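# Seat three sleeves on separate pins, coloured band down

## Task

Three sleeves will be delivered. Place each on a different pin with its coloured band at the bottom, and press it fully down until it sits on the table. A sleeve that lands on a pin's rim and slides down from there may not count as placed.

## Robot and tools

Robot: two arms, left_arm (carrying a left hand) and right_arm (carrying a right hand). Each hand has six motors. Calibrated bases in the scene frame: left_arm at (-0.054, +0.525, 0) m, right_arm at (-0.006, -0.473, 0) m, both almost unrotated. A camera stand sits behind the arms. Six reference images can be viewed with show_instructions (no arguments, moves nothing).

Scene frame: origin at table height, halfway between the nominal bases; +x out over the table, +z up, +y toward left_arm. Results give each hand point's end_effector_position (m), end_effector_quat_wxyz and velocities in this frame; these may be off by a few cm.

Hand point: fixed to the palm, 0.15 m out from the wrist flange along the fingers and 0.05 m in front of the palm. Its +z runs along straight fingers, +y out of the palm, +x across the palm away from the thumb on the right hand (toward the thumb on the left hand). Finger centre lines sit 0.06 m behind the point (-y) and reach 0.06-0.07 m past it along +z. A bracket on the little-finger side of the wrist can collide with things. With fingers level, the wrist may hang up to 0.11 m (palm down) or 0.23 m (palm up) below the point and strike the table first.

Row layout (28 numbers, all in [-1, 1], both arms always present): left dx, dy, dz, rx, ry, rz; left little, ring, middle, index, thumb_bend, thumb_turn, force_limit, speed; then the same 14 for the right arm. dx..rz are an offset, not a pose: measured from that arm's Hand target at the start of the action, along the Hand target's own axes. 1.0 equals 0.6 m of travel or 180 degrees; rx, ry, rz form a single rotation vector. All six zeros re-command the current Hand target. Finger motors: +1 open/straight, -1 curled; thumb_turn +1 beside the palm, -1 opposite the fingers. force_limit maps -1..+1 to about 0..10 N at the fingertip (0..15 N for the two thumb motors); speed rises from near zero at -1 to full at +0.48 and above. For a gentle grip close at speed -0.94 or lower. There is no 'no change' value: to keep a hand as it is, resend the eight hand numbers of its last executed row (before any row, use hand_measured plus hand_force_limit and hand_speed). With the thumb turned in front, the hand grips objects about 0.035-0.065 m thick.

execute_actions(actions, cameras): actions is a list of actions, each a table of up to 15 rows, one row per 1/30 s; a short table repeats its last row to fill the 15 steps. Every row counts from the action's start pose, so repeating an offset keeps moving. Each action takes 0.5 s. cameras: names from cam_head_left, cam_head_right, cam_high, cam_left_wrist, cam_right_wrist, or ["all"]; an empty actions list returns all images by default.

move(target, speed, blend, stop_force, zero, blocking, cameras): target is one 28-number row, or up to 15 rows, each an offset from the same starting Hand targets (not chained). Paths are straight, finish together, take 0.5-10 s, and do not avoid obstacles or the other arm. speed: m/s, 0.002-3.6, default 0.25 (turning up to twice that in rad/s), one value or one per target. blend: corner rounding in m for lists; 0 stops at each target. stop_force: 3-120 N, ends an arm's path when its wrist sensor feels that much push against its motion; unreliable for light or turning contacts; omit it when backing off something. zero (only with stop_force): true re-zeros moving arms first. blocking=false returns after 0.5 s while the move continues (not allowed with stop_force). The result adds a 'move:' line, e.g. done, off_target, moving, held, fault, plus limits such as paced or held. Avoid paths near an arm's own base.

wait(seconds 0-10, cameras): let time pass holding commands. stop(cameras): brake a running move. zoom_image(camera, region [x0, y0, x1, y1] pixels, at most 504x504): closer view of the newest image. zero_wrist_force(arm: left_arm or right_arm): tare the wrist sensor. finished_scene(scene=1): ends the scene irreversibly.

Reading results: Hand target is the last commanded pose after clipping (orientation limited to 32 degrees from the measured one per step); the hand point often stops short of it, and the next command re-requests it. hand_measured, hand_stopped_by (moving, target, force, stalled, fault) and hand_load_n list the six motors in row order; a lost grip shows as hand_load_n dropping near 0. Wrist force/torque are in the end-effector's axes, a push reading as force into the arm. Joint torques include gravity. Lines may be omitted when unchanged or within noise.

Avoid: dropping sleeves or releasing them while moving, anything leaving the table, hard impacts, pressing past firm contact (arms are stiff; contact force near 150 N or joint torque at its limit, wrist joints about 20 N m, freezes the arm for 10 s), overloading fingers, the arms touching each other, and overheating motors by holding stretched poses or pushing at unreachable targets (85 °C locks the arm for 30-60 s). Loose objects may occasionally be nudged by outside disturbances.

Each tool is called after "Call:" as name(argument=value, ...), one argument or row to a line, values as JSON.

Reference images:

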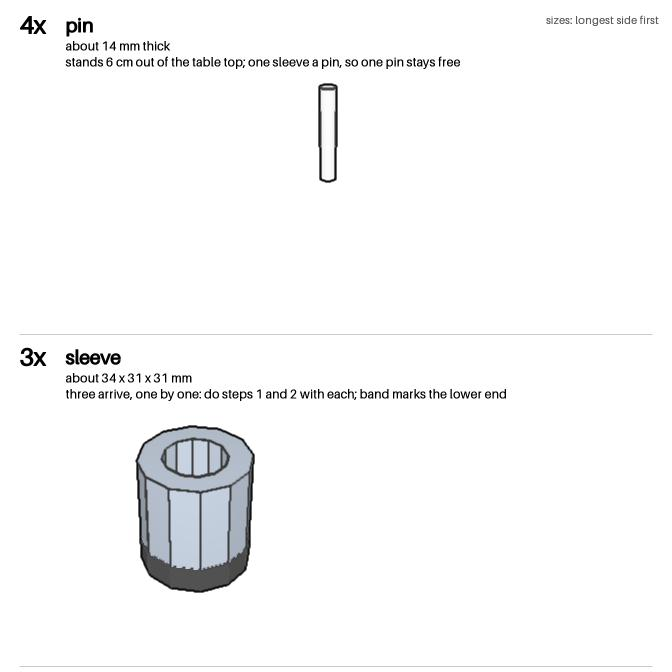

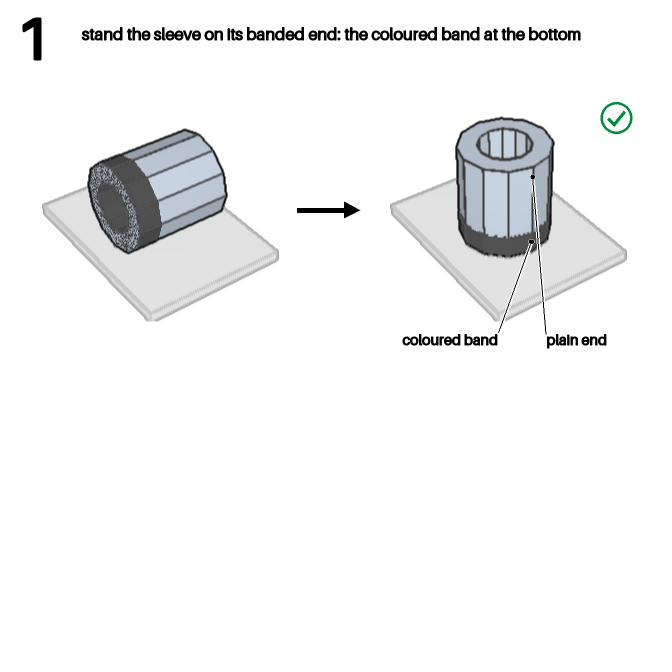

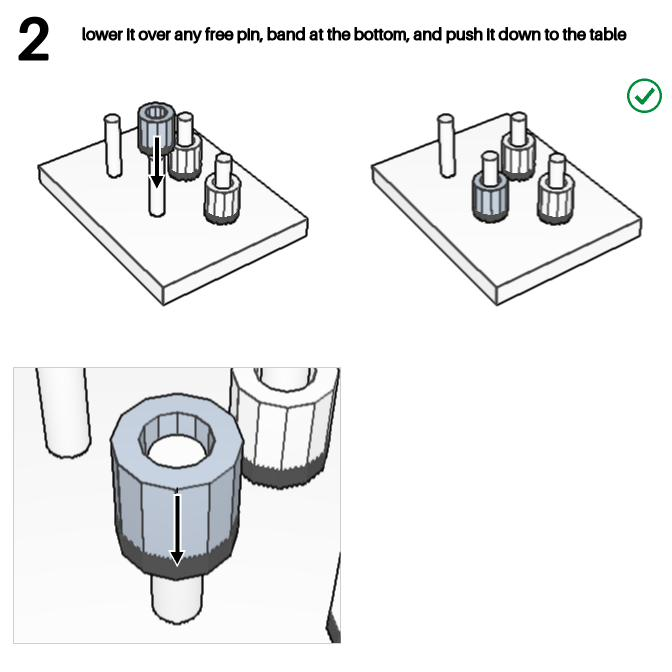

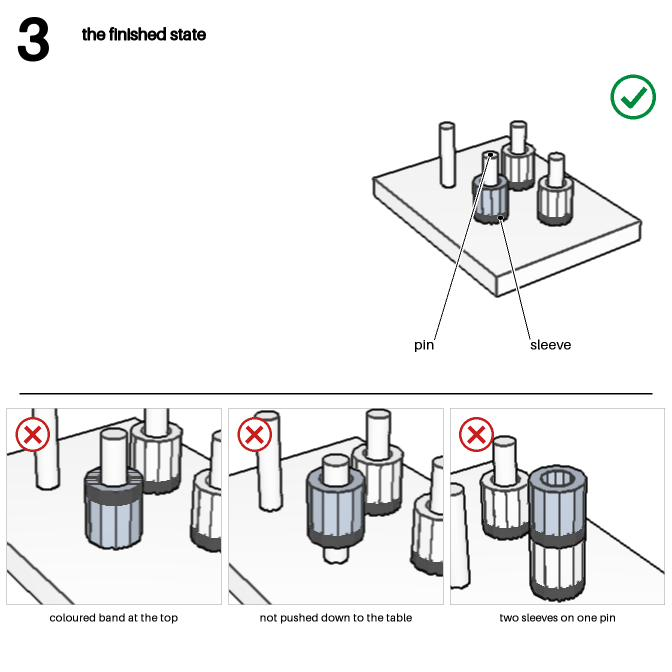

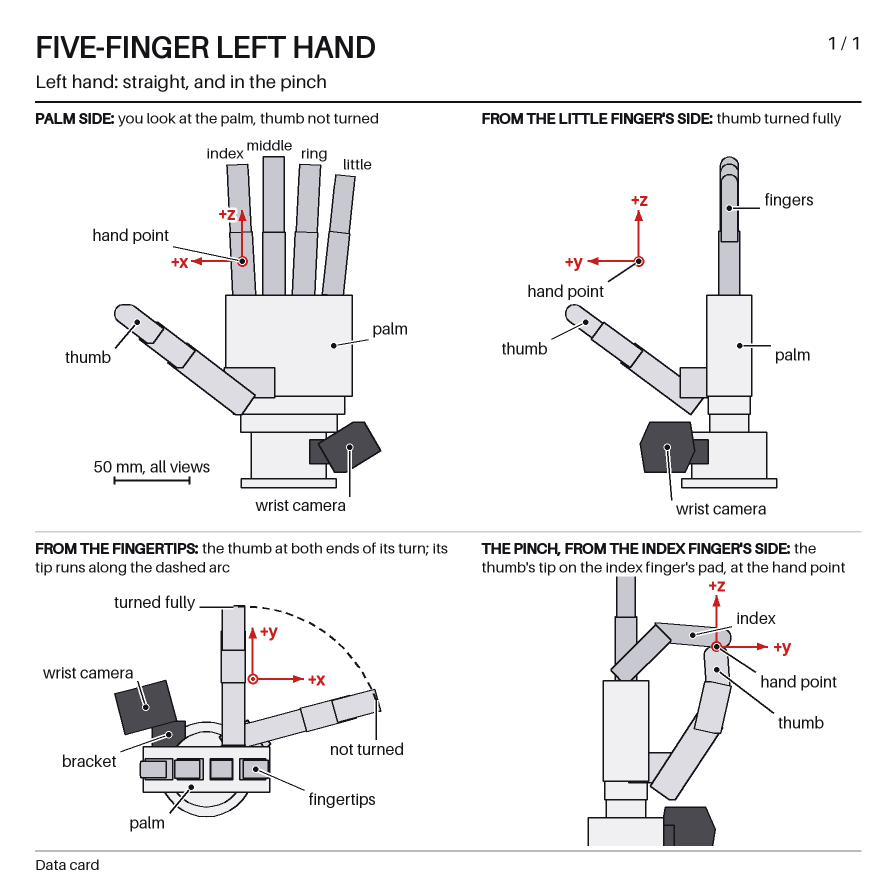

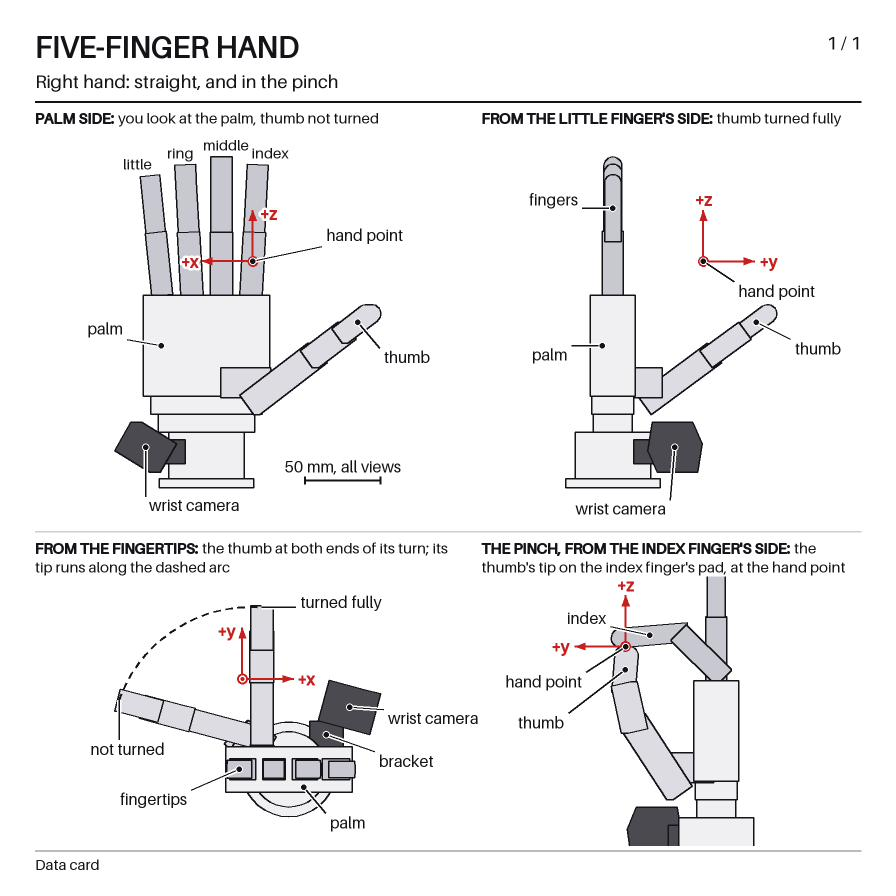

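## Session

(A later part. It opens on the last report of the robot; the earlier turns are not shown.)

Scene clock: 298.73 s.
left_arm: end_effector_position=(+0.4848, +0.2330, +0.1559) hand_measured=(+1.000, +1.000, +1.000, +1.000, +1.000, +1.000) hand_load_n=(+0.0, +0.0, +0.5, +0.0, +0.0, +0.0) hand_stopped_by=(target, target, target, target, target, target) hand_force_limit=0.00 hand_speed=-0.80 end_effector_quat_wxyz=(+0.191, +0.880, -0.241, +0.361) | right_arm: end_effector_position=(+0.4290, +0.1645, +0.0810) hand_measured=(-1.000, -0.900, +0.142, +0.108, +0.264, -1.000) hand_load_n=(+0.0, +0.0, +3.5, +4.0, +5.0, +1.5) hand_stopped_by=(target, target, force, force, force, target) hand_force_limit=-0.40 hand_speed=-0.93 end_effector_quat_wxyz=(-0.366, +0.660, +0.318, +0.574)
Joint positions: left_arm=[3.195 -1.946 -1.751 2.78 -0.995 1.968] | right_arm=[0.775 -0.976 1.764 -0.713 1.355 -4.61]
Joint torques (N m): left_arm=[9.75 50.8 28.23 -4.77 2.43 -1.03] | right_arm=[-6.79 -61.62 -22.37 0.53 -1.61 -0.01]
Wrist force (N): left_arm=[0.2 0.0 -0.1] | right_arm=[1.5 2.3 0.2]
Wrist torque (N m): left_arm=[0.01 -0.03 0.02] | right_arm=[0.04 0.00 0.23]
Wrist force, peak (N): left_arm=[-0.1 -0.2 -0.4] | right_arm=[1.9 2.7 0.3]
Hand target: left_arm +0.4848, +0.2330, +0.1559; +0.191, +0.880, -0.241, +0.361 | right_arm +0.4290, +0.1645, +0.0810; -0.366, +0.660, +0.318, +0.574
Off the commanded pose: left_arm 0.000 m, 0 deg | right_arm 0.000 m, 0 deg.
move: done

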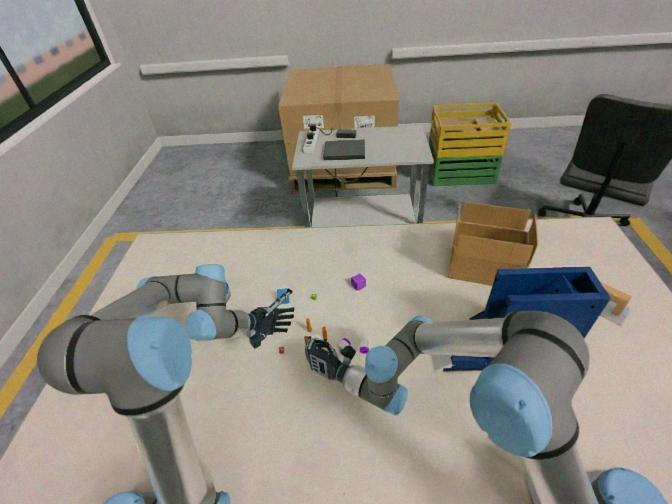

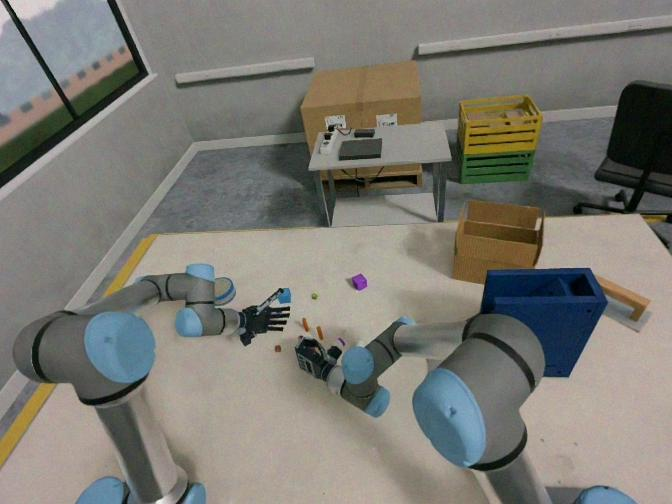

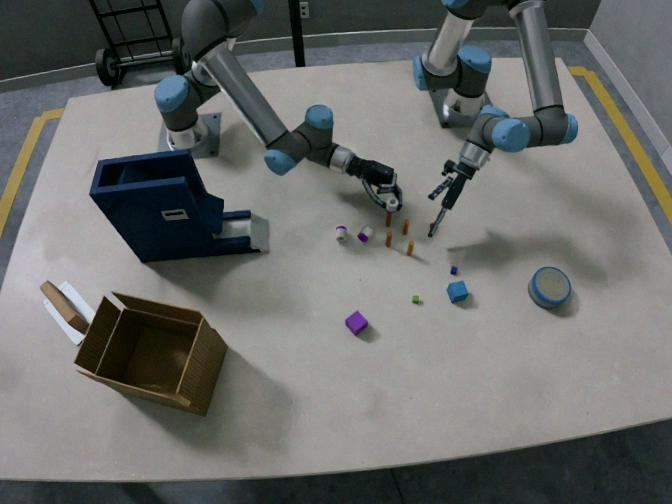

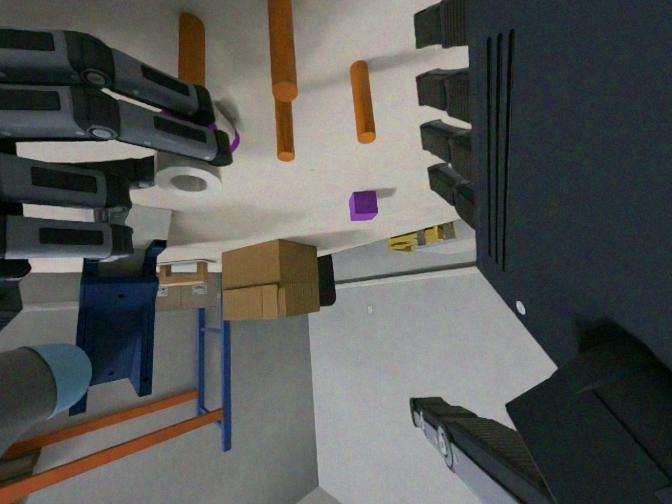

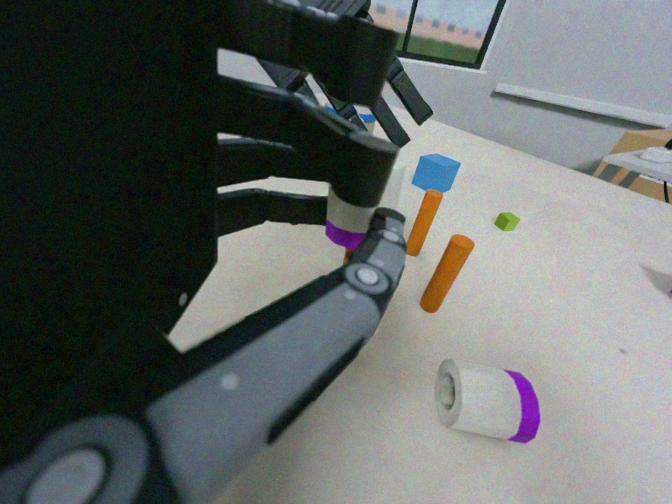

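Call:
move(
  target=[0,0,0,0,0,0,1,1,1,1,1,1,0.0,-0.8,0.0006,0.0078,-0.005,0.0042,0.0212,0.0231,-1,-0.9,-0.12,-0.12,-0.02,-1,-0.4,-0.93],
  speed=0.04,
  cameras=["all"],
)

Call:
zoom_image(
  camera="cam_right_wrist",
  region=[300, 150, 480, 320],
)

Call:
zoom_image(
  camera="cam_high",
  region=[365, 180, 421, 236],
)

Call:
zoom_image(
  camera="cam_left_wrist",
  region=[130, 60, 250, 220],
)

Scene clock: 337.53 s.
left_arm: end_effector_position=(+0.4848, +0.2330, +0.1559) hand_measured=(+1.000, +1.000, +1.000, +1.000, +1.000, +1.000) hand_load_n=(+0.0, +0.0, +0.0, +0.0, +0.0, +0.0) hand_stopped_by=(target, target, target, target, target, target) hand_force_limit=0.00 hand_speed=-0.80 end_effector_quat_wxyz=(+0.191, +0.880, -0.241, +0.361) | right_arm: end_effector_position=(+0.4314, +0.1594, +0.0810) hand_measured=(-1.000, -0.900, +0.142, +0.108, +0.264, -1.000) hand_load_n=(+0.0, +0.0, +3.5, +3.5, +5.0, +1.5) hand_stopped_by=(target, target, force, force, force, target) hand_force_limit=-0.40 hand_speed=-0.93 end_effector_quat_wxyz=(-0.401, +0.649, +0.285, +0.580) end_effector_velocity=(-0.001, +0.000, -0.001) end_effector_angular_velocity=(-0.006, +0.001, +0.000)
Joint positions: left_arm=[3.195 -1.946 -1.751 2.78 -0.995 1.968] | right_arm=[0.756 -0.977 1.813 -0.83 1.333 -4.523]
Joint velocities: left_arm=[within noise] | right_arm=[0.001 0 0 0.006 0 -0.003]
Joint torques (N m): left_arm=[9.79 50.18 27.65 -4.65 2.2 -1.05] | right_arm=[4.56 -36.05 -27.71 0.19 -0.19 -1.08]
Wrist force (N): left_arm=[0.2 -0.1 -0.1] | right_arm=[1.6 2.2 0.5]
Wrist torque (N m): left_arm=[-0.01 -0.04 0.02] | right_arm=[0.00 -0.01 0.22]
Wrist force, peak (N): left_arm=[0.0 -0.5 0.0] | right_arm=[1.9 2.8 0.0]
Hand target: left_arm +0.4848, +0.2330, +0.1559; +0.191, +0.880, -0.241, +0.361 | right_arm +0.4314, +0.1595, +0.0811; -0.401, +0.649, +0.285, +0.580
Off the commanded pose: left_arm 0.000 m, 0 deg | right_arm 0.000 m, 0 deg.
move: done

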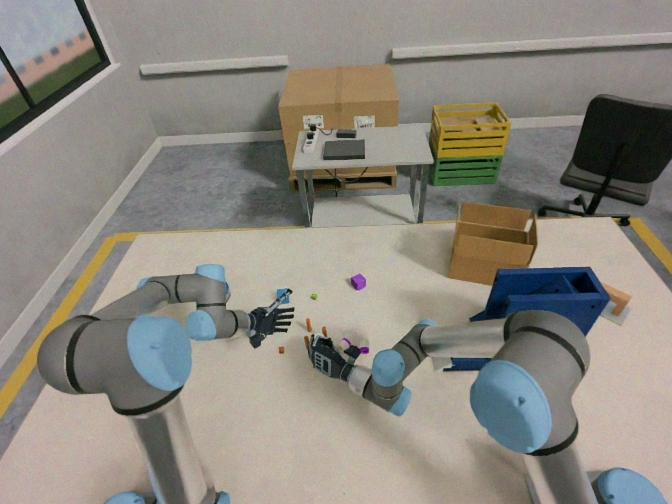

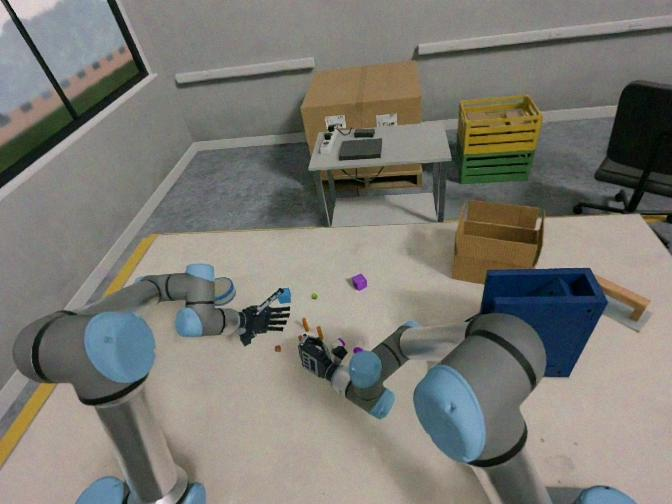

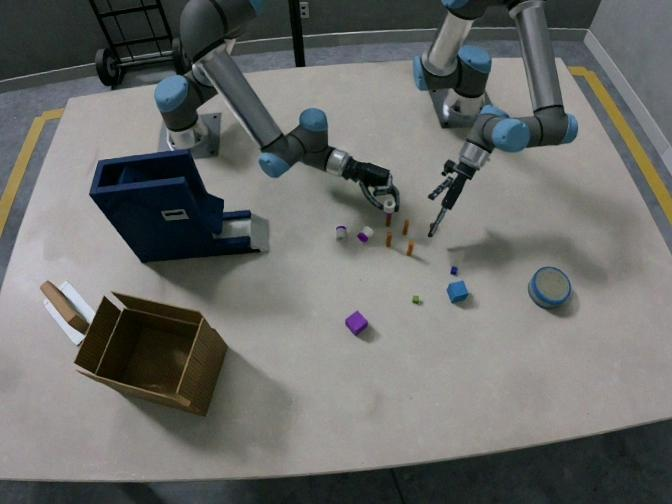

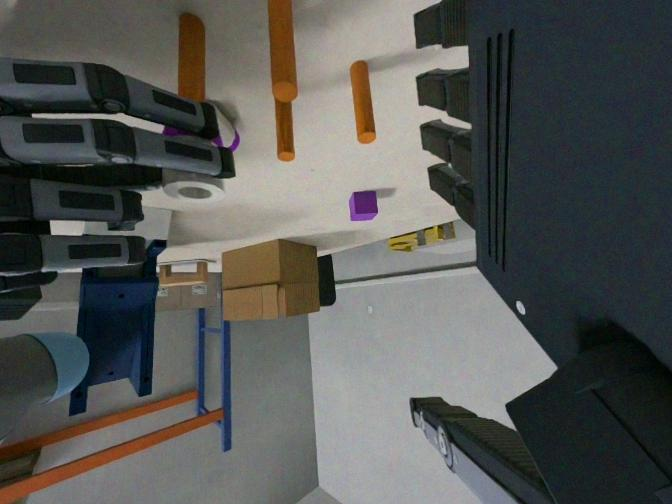

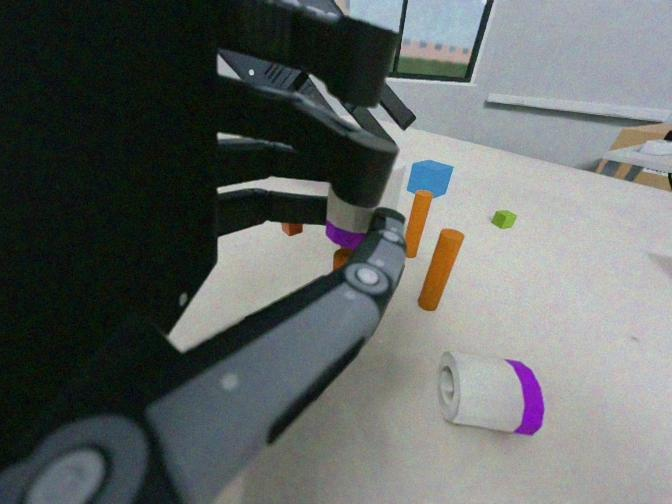

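Scaled by 2.800 from the camera's 672x504 image, which has a finer 960x720 frame.

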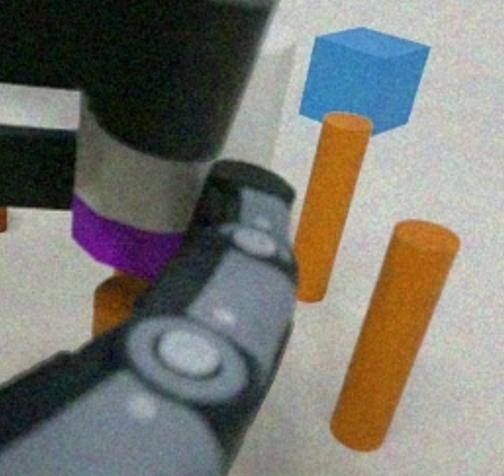

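Scaled by 9.000 from the camera's 672x504 image, which has a finer 960x720 frame.

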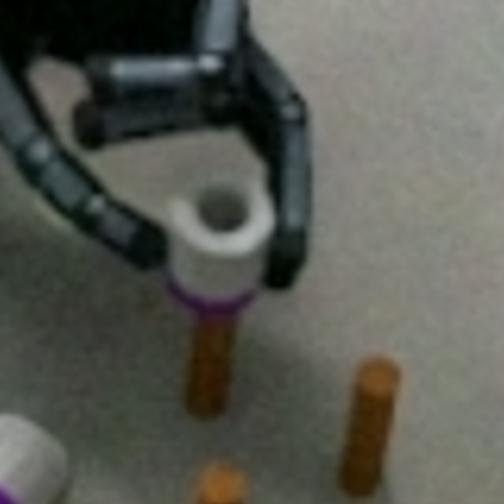

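Scaled by 3.150 from the camera's 672x504 image, which has a finer 960x720 frame.

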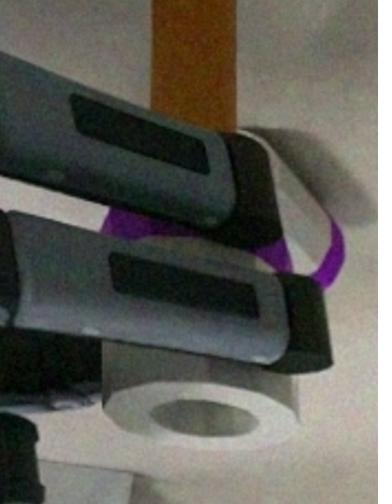

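Call:
move(
  target=[0,0,0,0,0,0,1,1,1,1,1,1,0.0,-0.8,-0.0103,-0.0005,0.0009,0,0,0,-1,-0.9,-0.12,-0.12,-0.02,-1,-0.4,-0.93],
  speed=0.02,
  stop_force=4,
  cameras=["all"],
)

Call:
zoom_image(
  camera="cam_right_wrist",
  region=[300, 150, 480, 320],
)

Call:
zoom_image(
  camera="cam_high",
  region=[365, 180, 421, 236],
)

Call:
zoom_image(
  camera="cam_left_wrist",
  region=[130, 60, 250, 220],
)

Scene clock: 352.10 s.
left_arm: end_effector_position=(+0.4848, +0.2330, +0.1559) hand_measured=(+1.000, +1.000, +1.000, +1.000, +1.000, +1.000) hand_load_n=(+0.0, +0.0, +0.0, +0.0, +0.0, +0.0) hand_stopped_by=(target, target, target, target, target, target) hand_force_limit=0.00 hand_speed=-0.80 end_effector_quat_wxyz=(+0.191, +0.880, -0.241, +0.361) | right_arm: end_effector_position=(+0.4304, +0.1607, +0.0750) hand_measured=(-1.000, -0.900, +0.142, +0.108, +0.264, -1.000) hand_load_n=(+0.0, +0.0, +3.5, +3.5, +4.5, +1.5) hand_stopped_by=(target, target, force, force, force, target) hand_force_limit=-0.40 hand_speed=-0.93 end_effector_quat_wxyz=(-0.401, +0.649, +0.286, +0.580)
Joint positions: left_arm=[3.195 -1.946 -1.751 2.78 -0.995 1.968] | right_arm=[0.759 -0.965 1.813 -0.842 1.336 -4.523]
Joint torques (N m): left_arm=[9.49 50.14 27.06 -4.75 2.21 -1] | right_arm=[-6.43 -61.22 -8.23 0.29 -1.57 1.29]
Wrist force (N): left_arm=[-0.1 -0.1 -0.2] | right_arm=[1.6 2.0 0.3]
Wrist torque (N m): left_arm=[-0.01 0.00 0.01] | right_arm=[-0.01 0.00 0.22]
Wrist force, peak (N): left_arm=[-0.3 -0.1 -0.2] | right_arm=[2.0 2.2 0.5]
Hand target: left_arm +0.4848, +0.2330, +0.1559; +0.191, +0.880, -0.241, +0.361 | right_arm +0.4304, +0.1607, +0.0750; -0.401, +0.649, +0.285, +0.580
Off the commanded pose: left_arm 0.000 m, 0 deg | right_arm 0.000 m, 0 deg.
move: done

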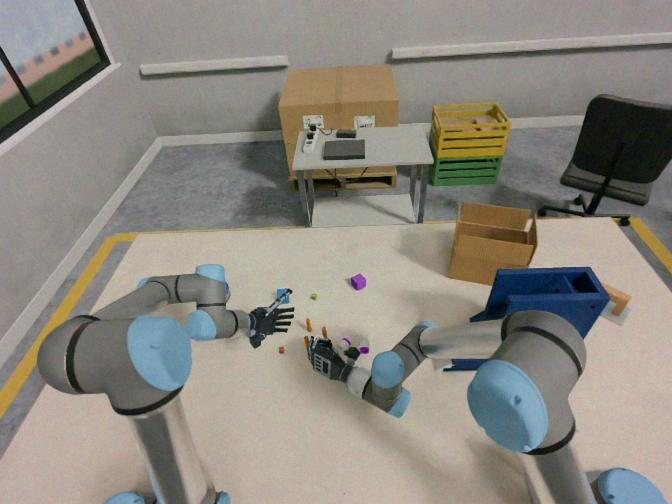

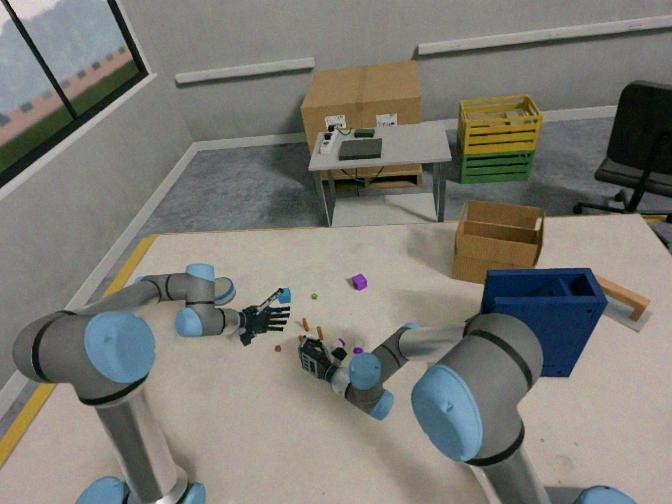

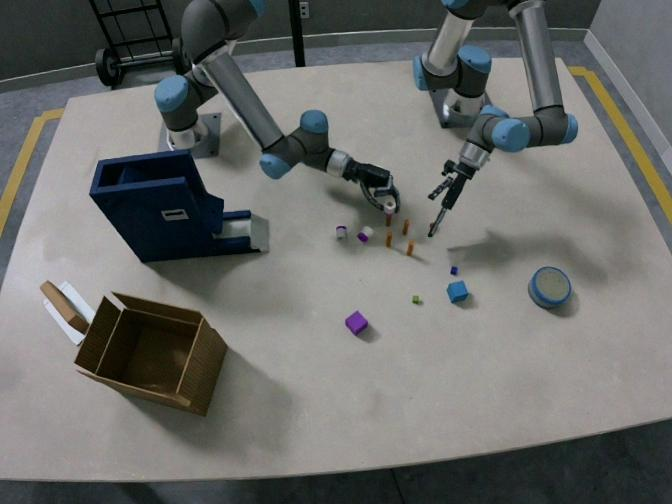

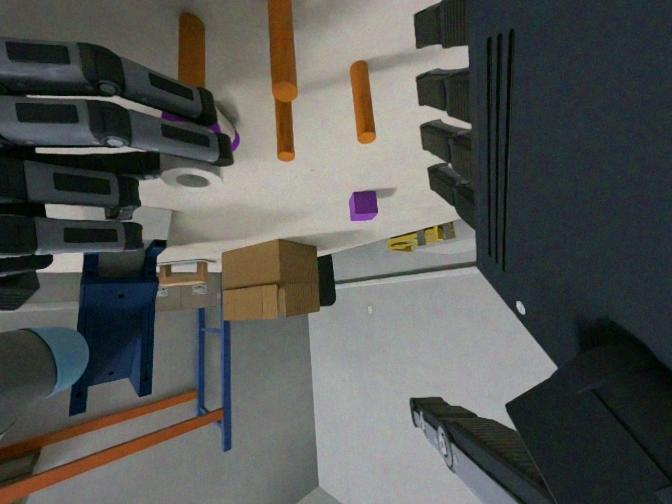

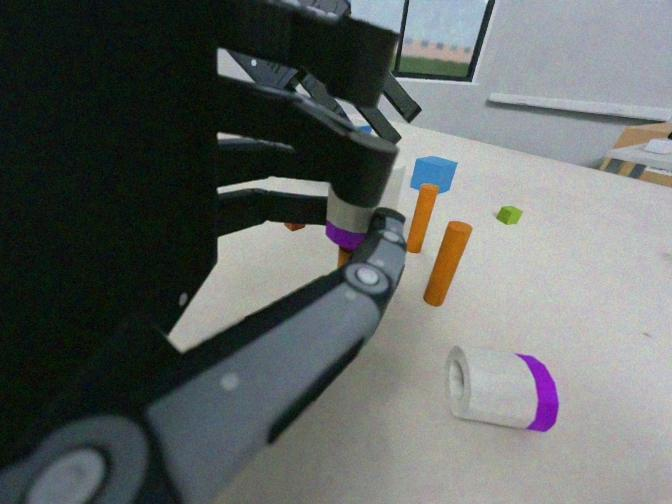

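Scaled by 2.800 from the camera's 672x504 image, which has a finer 960x720 frame.

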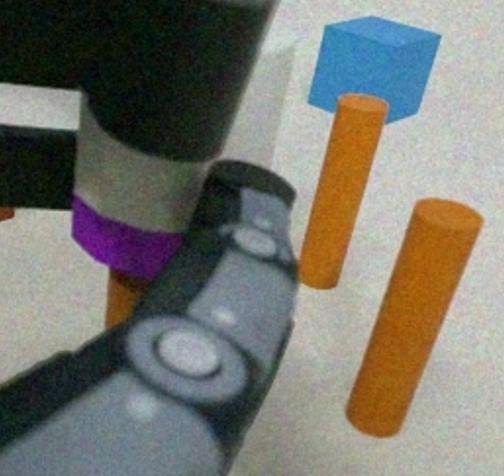

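Scaled by 9.000 from the camera's 672x504 image, which has a finer 960x720 frame.

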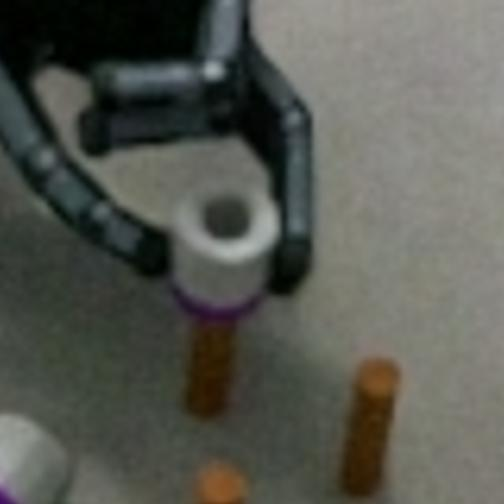

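Scaled by 3.150 from the camera's 672x504 image, which has a finer 960x720 frame.

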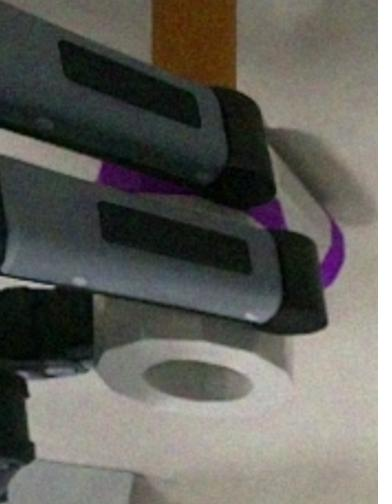

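Call:
move(
  target=[0,0,0,0,0,0,1,1,1,1,1,1,0.0,-0.8,-0.0229,0.00445,0.0001,0,0,0,-1,-0.9,-0.12,-0.12,-0.02,-1,-0.4,-0.93],
  speed=0.015,
  stop_force=3.5,
  cameras=["all"],
)

Call:
zoom_image(
  camera="cam_right_wrist",
  region=[300, 150, 480, 320],
)

Call:
zoom_image(
  camera="cam_high",
  region=[365, 180, 421, 236],
)

Call:
zoom_image(
  camera="cam_left_wrist",
  region=[130, 60, 250, 220],
)

Scene clock: 361.27 s.
left_arm: end_effector_position=(+0.4848, +0.2330, +0.1559) hand_measured=(+1.000, +1.000, +1.000, +1.000, +1.000, +1.000) hand_load_n=(+0.0, +0.0, +0.0, +0.0, +0.0, +0.0) hand_stopped_by=(target, target, target, target, target, target) hand_force_limit=0.00 hand_speed=-0.80 end_effector_quat_wxyz=(+0.191, +0.880, -0.241, +0.361) | right_arm: end_effector_position=(+0.4304, +0.1606, +0.0610) hand_measured=(-1.000, -0.900, +0.142, +0.108, +0.264, -1.000) hand_load_n=(+0.0, +0.0, +2.5, +4.5, +4.0, +1.5) hand_stopped_by=(target, target, force, force, force, target) hand_force_limit=-0.40 hand_speed=-0.93 end_effector_quat_wxyz=(-0.401, +0.649, +0.286, +0.580)
Joint positions: left_arm=[3.195 -1.946 -1.751 2.78 -0.995 1.968] | right_arm=[0.759 -0.939 1.817 -0.872 1.336 -4.523]
Joint torques (N m): left_arm=[9.31 50.02 27.37 -4.66 2.28 -1.05] | right_arm=[-6.85 -61.75 -19.03 -0.01 -1.52 0.92]
Wrist force (N): left_arm=[-0.1 -0.1 -0.1] | right_arm=[0.4 1.2 1.1]
Wrist torque (N m): left_arm=[-0.01 0.00 0.00] | right_arm=[-0.02 0.01 0.20]
Wrist force, peak (N): left_arm=[-0.1 -0.2 -0.4] | right_arm=[1.5 2.5 0.7]
Hand target: left_arm +0.4848, +0.2330, +0.1559; +0.191, +0.880, -0.241, +0.361 | right_arm +0.4304, +0.1606, +0.0611; -0.401, +0.649, +0.285, +0.580
Off the commanded pose: left_arm 0.000 m, 0 deg | right_arm 0.000 m, 0 deg.
move: done

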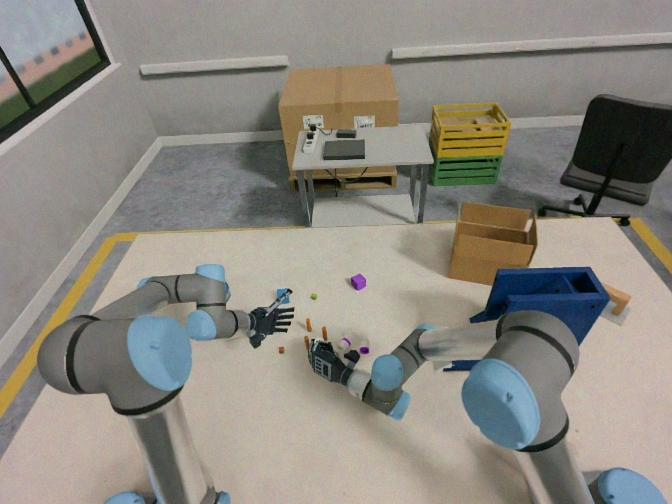

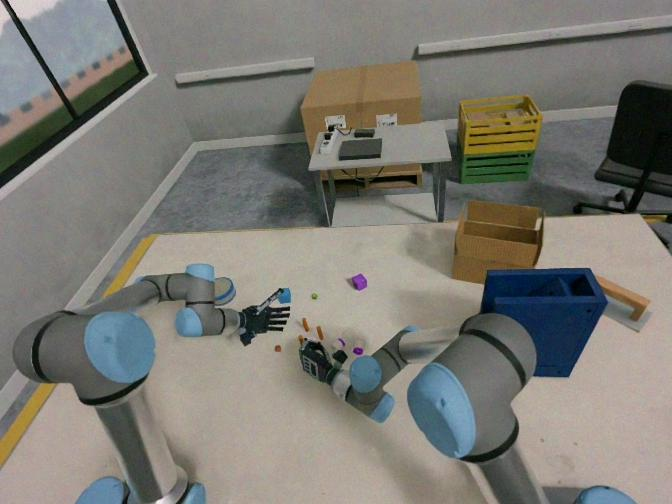

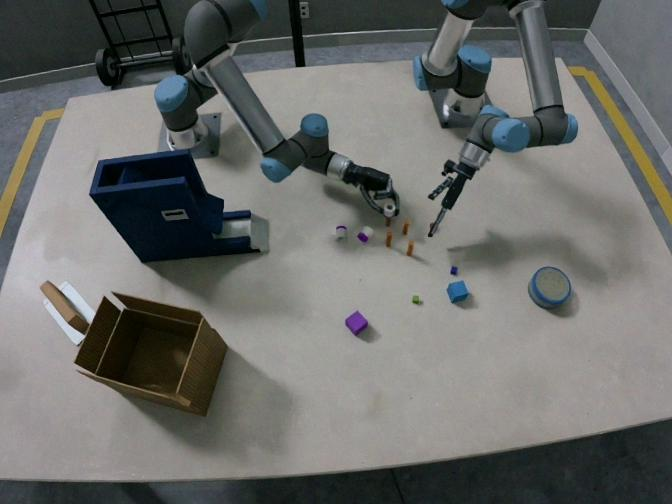

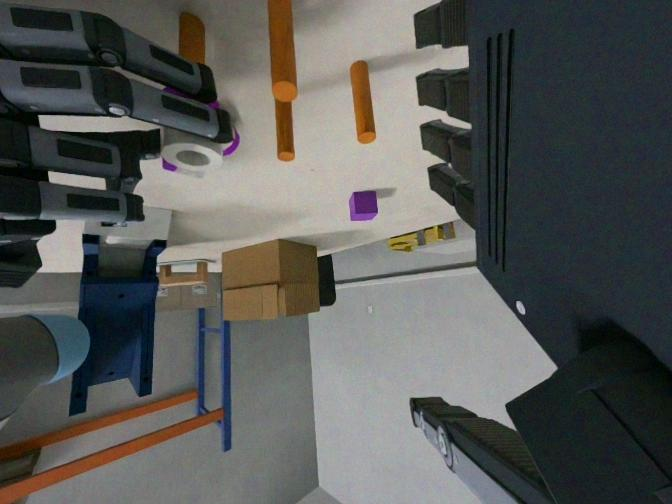

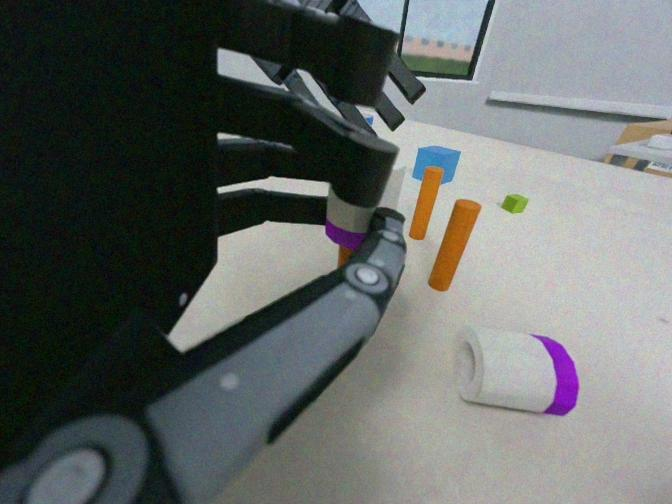

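Scaled by 2.800 from the camera's 672x504 image, which has a finer 960x720 frame.

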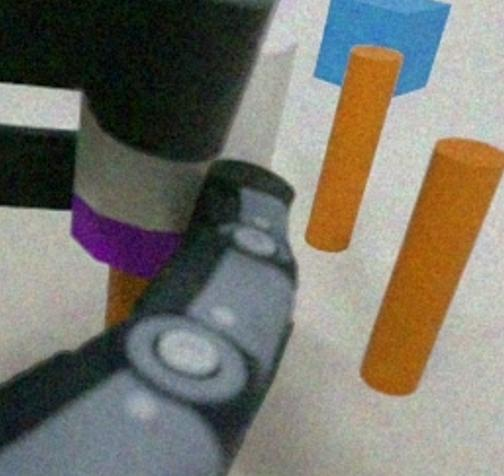

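Scaled by 9.000 from the camera's 672x504 image, which has a finer 960x720 frame.

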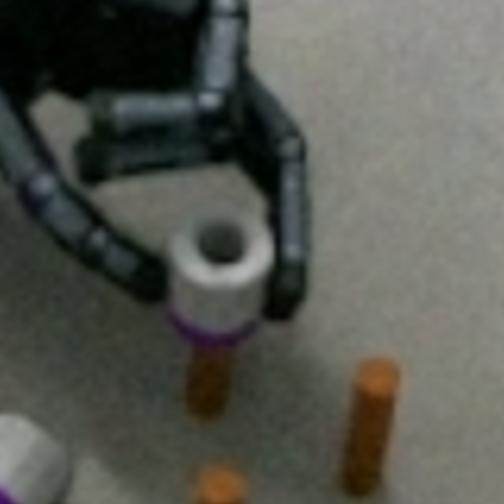

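Scaled by 3.150 from the camera's 672x504 image, which has a finer 960x720 frame.

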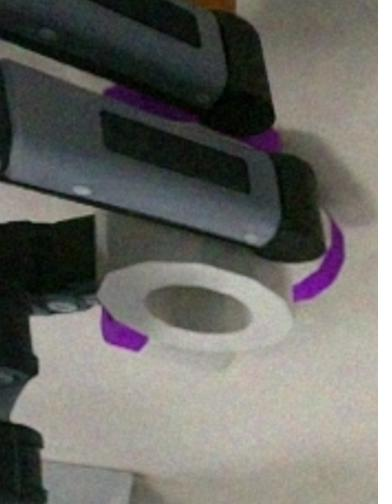

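Call:
move(
  target=[0,0,0,0,0,0,1,1,1,1,1,1,0.0,-0.8,-0.0131,0.00254,0.0001,0,0,0,-1,-0.9,-0.12,-0.12,-0.02,-1,-0.4,-0.93],
  speed=0.015,
  stop_force=3.5,
  cameras=["all"],
)

Call:
zoom_image(
  camera="cam_right_wrist",
  region=[300, 150, 480, 320],
)

Call:
zoom_image(
  camera="cam_high",
  region=[365, 180, 421, 236],
)

Call:
zoom_image(
  camera="cam_left_wrist",
  region=[130, 30, 250, 190],
)

Scene clock: 368.13 s.
left_arm: end_effector_position=(+0.4848, +0.2330, +0.1559) hand_measured=(+1.000, +1.000, +1.000, +1.000, +1.000, +1.000) hand_load_n=(+0.0, +0.0, +0.0, +0.0, +0.0, +0.0) hand_stopped_by=(target, target, target, target, target, target) hand_force_limit=0.00 hand_speed=-0.80 end_effector_quat_wxyz=(+0.191, +0.880, -0.241, +0.361) | right_arm: end_effector_position=(+0.4304, +0.1606, +0.0530) hand_measured=(-1.000, -0.900, +0.142, +0.108, +0.264, -1.000) hand_load_n=(+0.0, +0.0, +3.5, +5.0, +3.5, +1.5) hand_stopped_by=(target, target, force, force, force, target) hand_force_limit=-0.40 hand_speed=-0.93 end_effector_quat_wxyz=(-0.401, +0.649, +0.286, +0.580)
Joint positions: left_arm=[3.195 -1.946 -1.751 2.78 -0.995 1.968] | right_arm=[0.759 -0.924 1.819 -0.889 1.336 -4.523]
Joint torques (N m): left_arm=[9.43 50.08 27.53 -4.7 2.13 -0.99] | right_arm=[-7.02 -62.2 -15.58 0.18 -1.49 0.43]
Wrist force (N): left_arm=[0.0 -0.1 -0.3] | right_arm=[0.4 0.5 2.3]
Wrist torque (N m): left_arm=[-0.01 -0.02 0.01] | right_arm=[-0.01 0.03 0.18]
Wrist force, peak (N): left_arm=[0.0 -0.2 -0.4] | right_arm=[2.9 -0.5 1.7]
Hand target: left_arm +0.4848, +0.2330, +0.1559; +0.191, +0.880, -0.241, +0.361 | right_arm +0.4304, +0.1607, +0.0530; -0.401, +0.649, +0.285, +0.580
Off the commanded pose: left_arm 0.000 m, 0 deg | right_arm 0.000 m, 0 deg.
move: done

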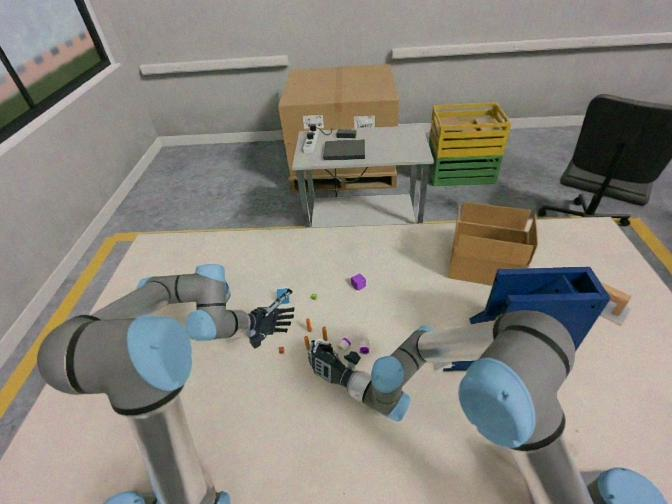

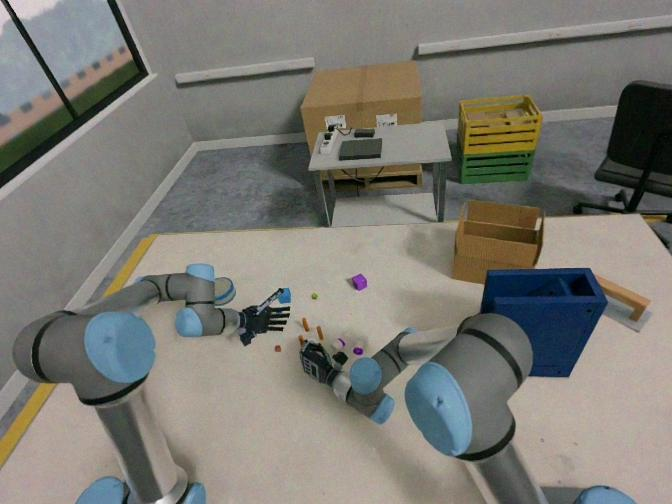

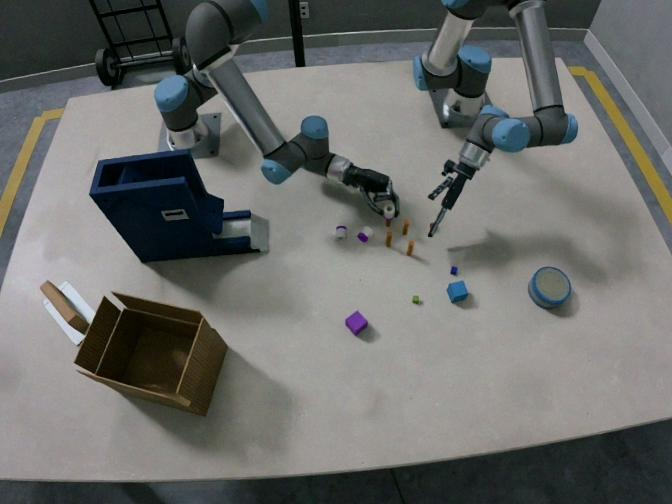

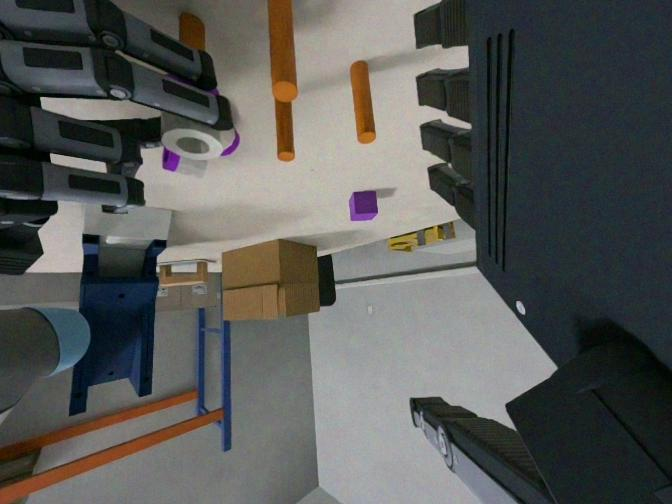

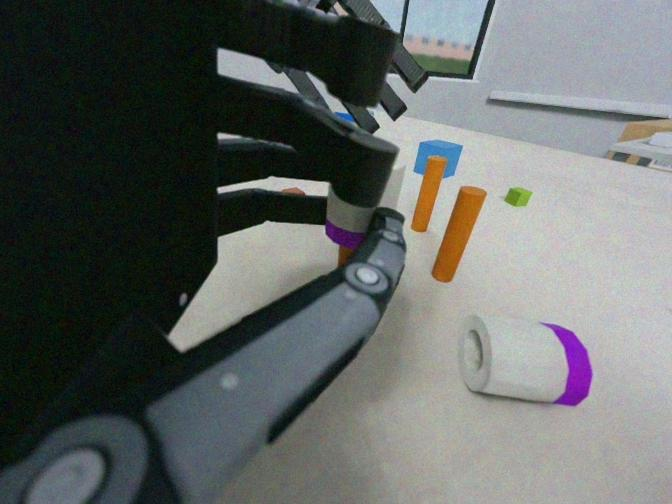

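Scaled by 2.800 from the camera's 672x504 image, which has a finer 960x720 frame.

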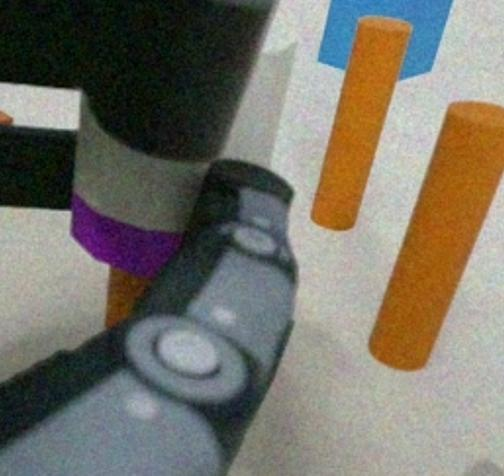

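Scaled by 9.000 from the camera's 672x504 image, which has a finer 960x720 frame.

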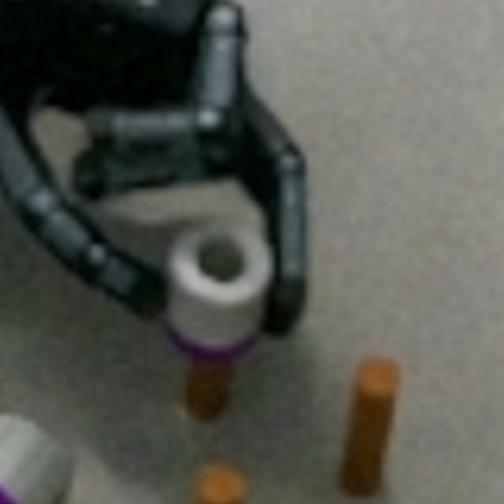

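Scaled by 3.150 from the camera's 672x504 image, which has a finer 960x720 frame.

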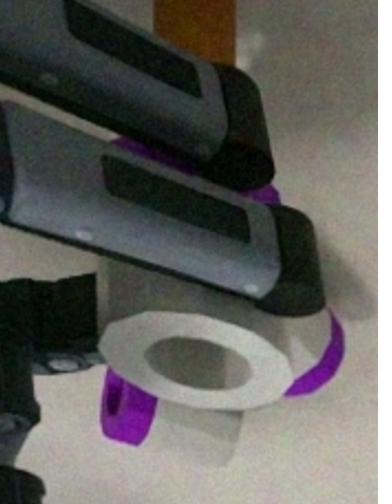

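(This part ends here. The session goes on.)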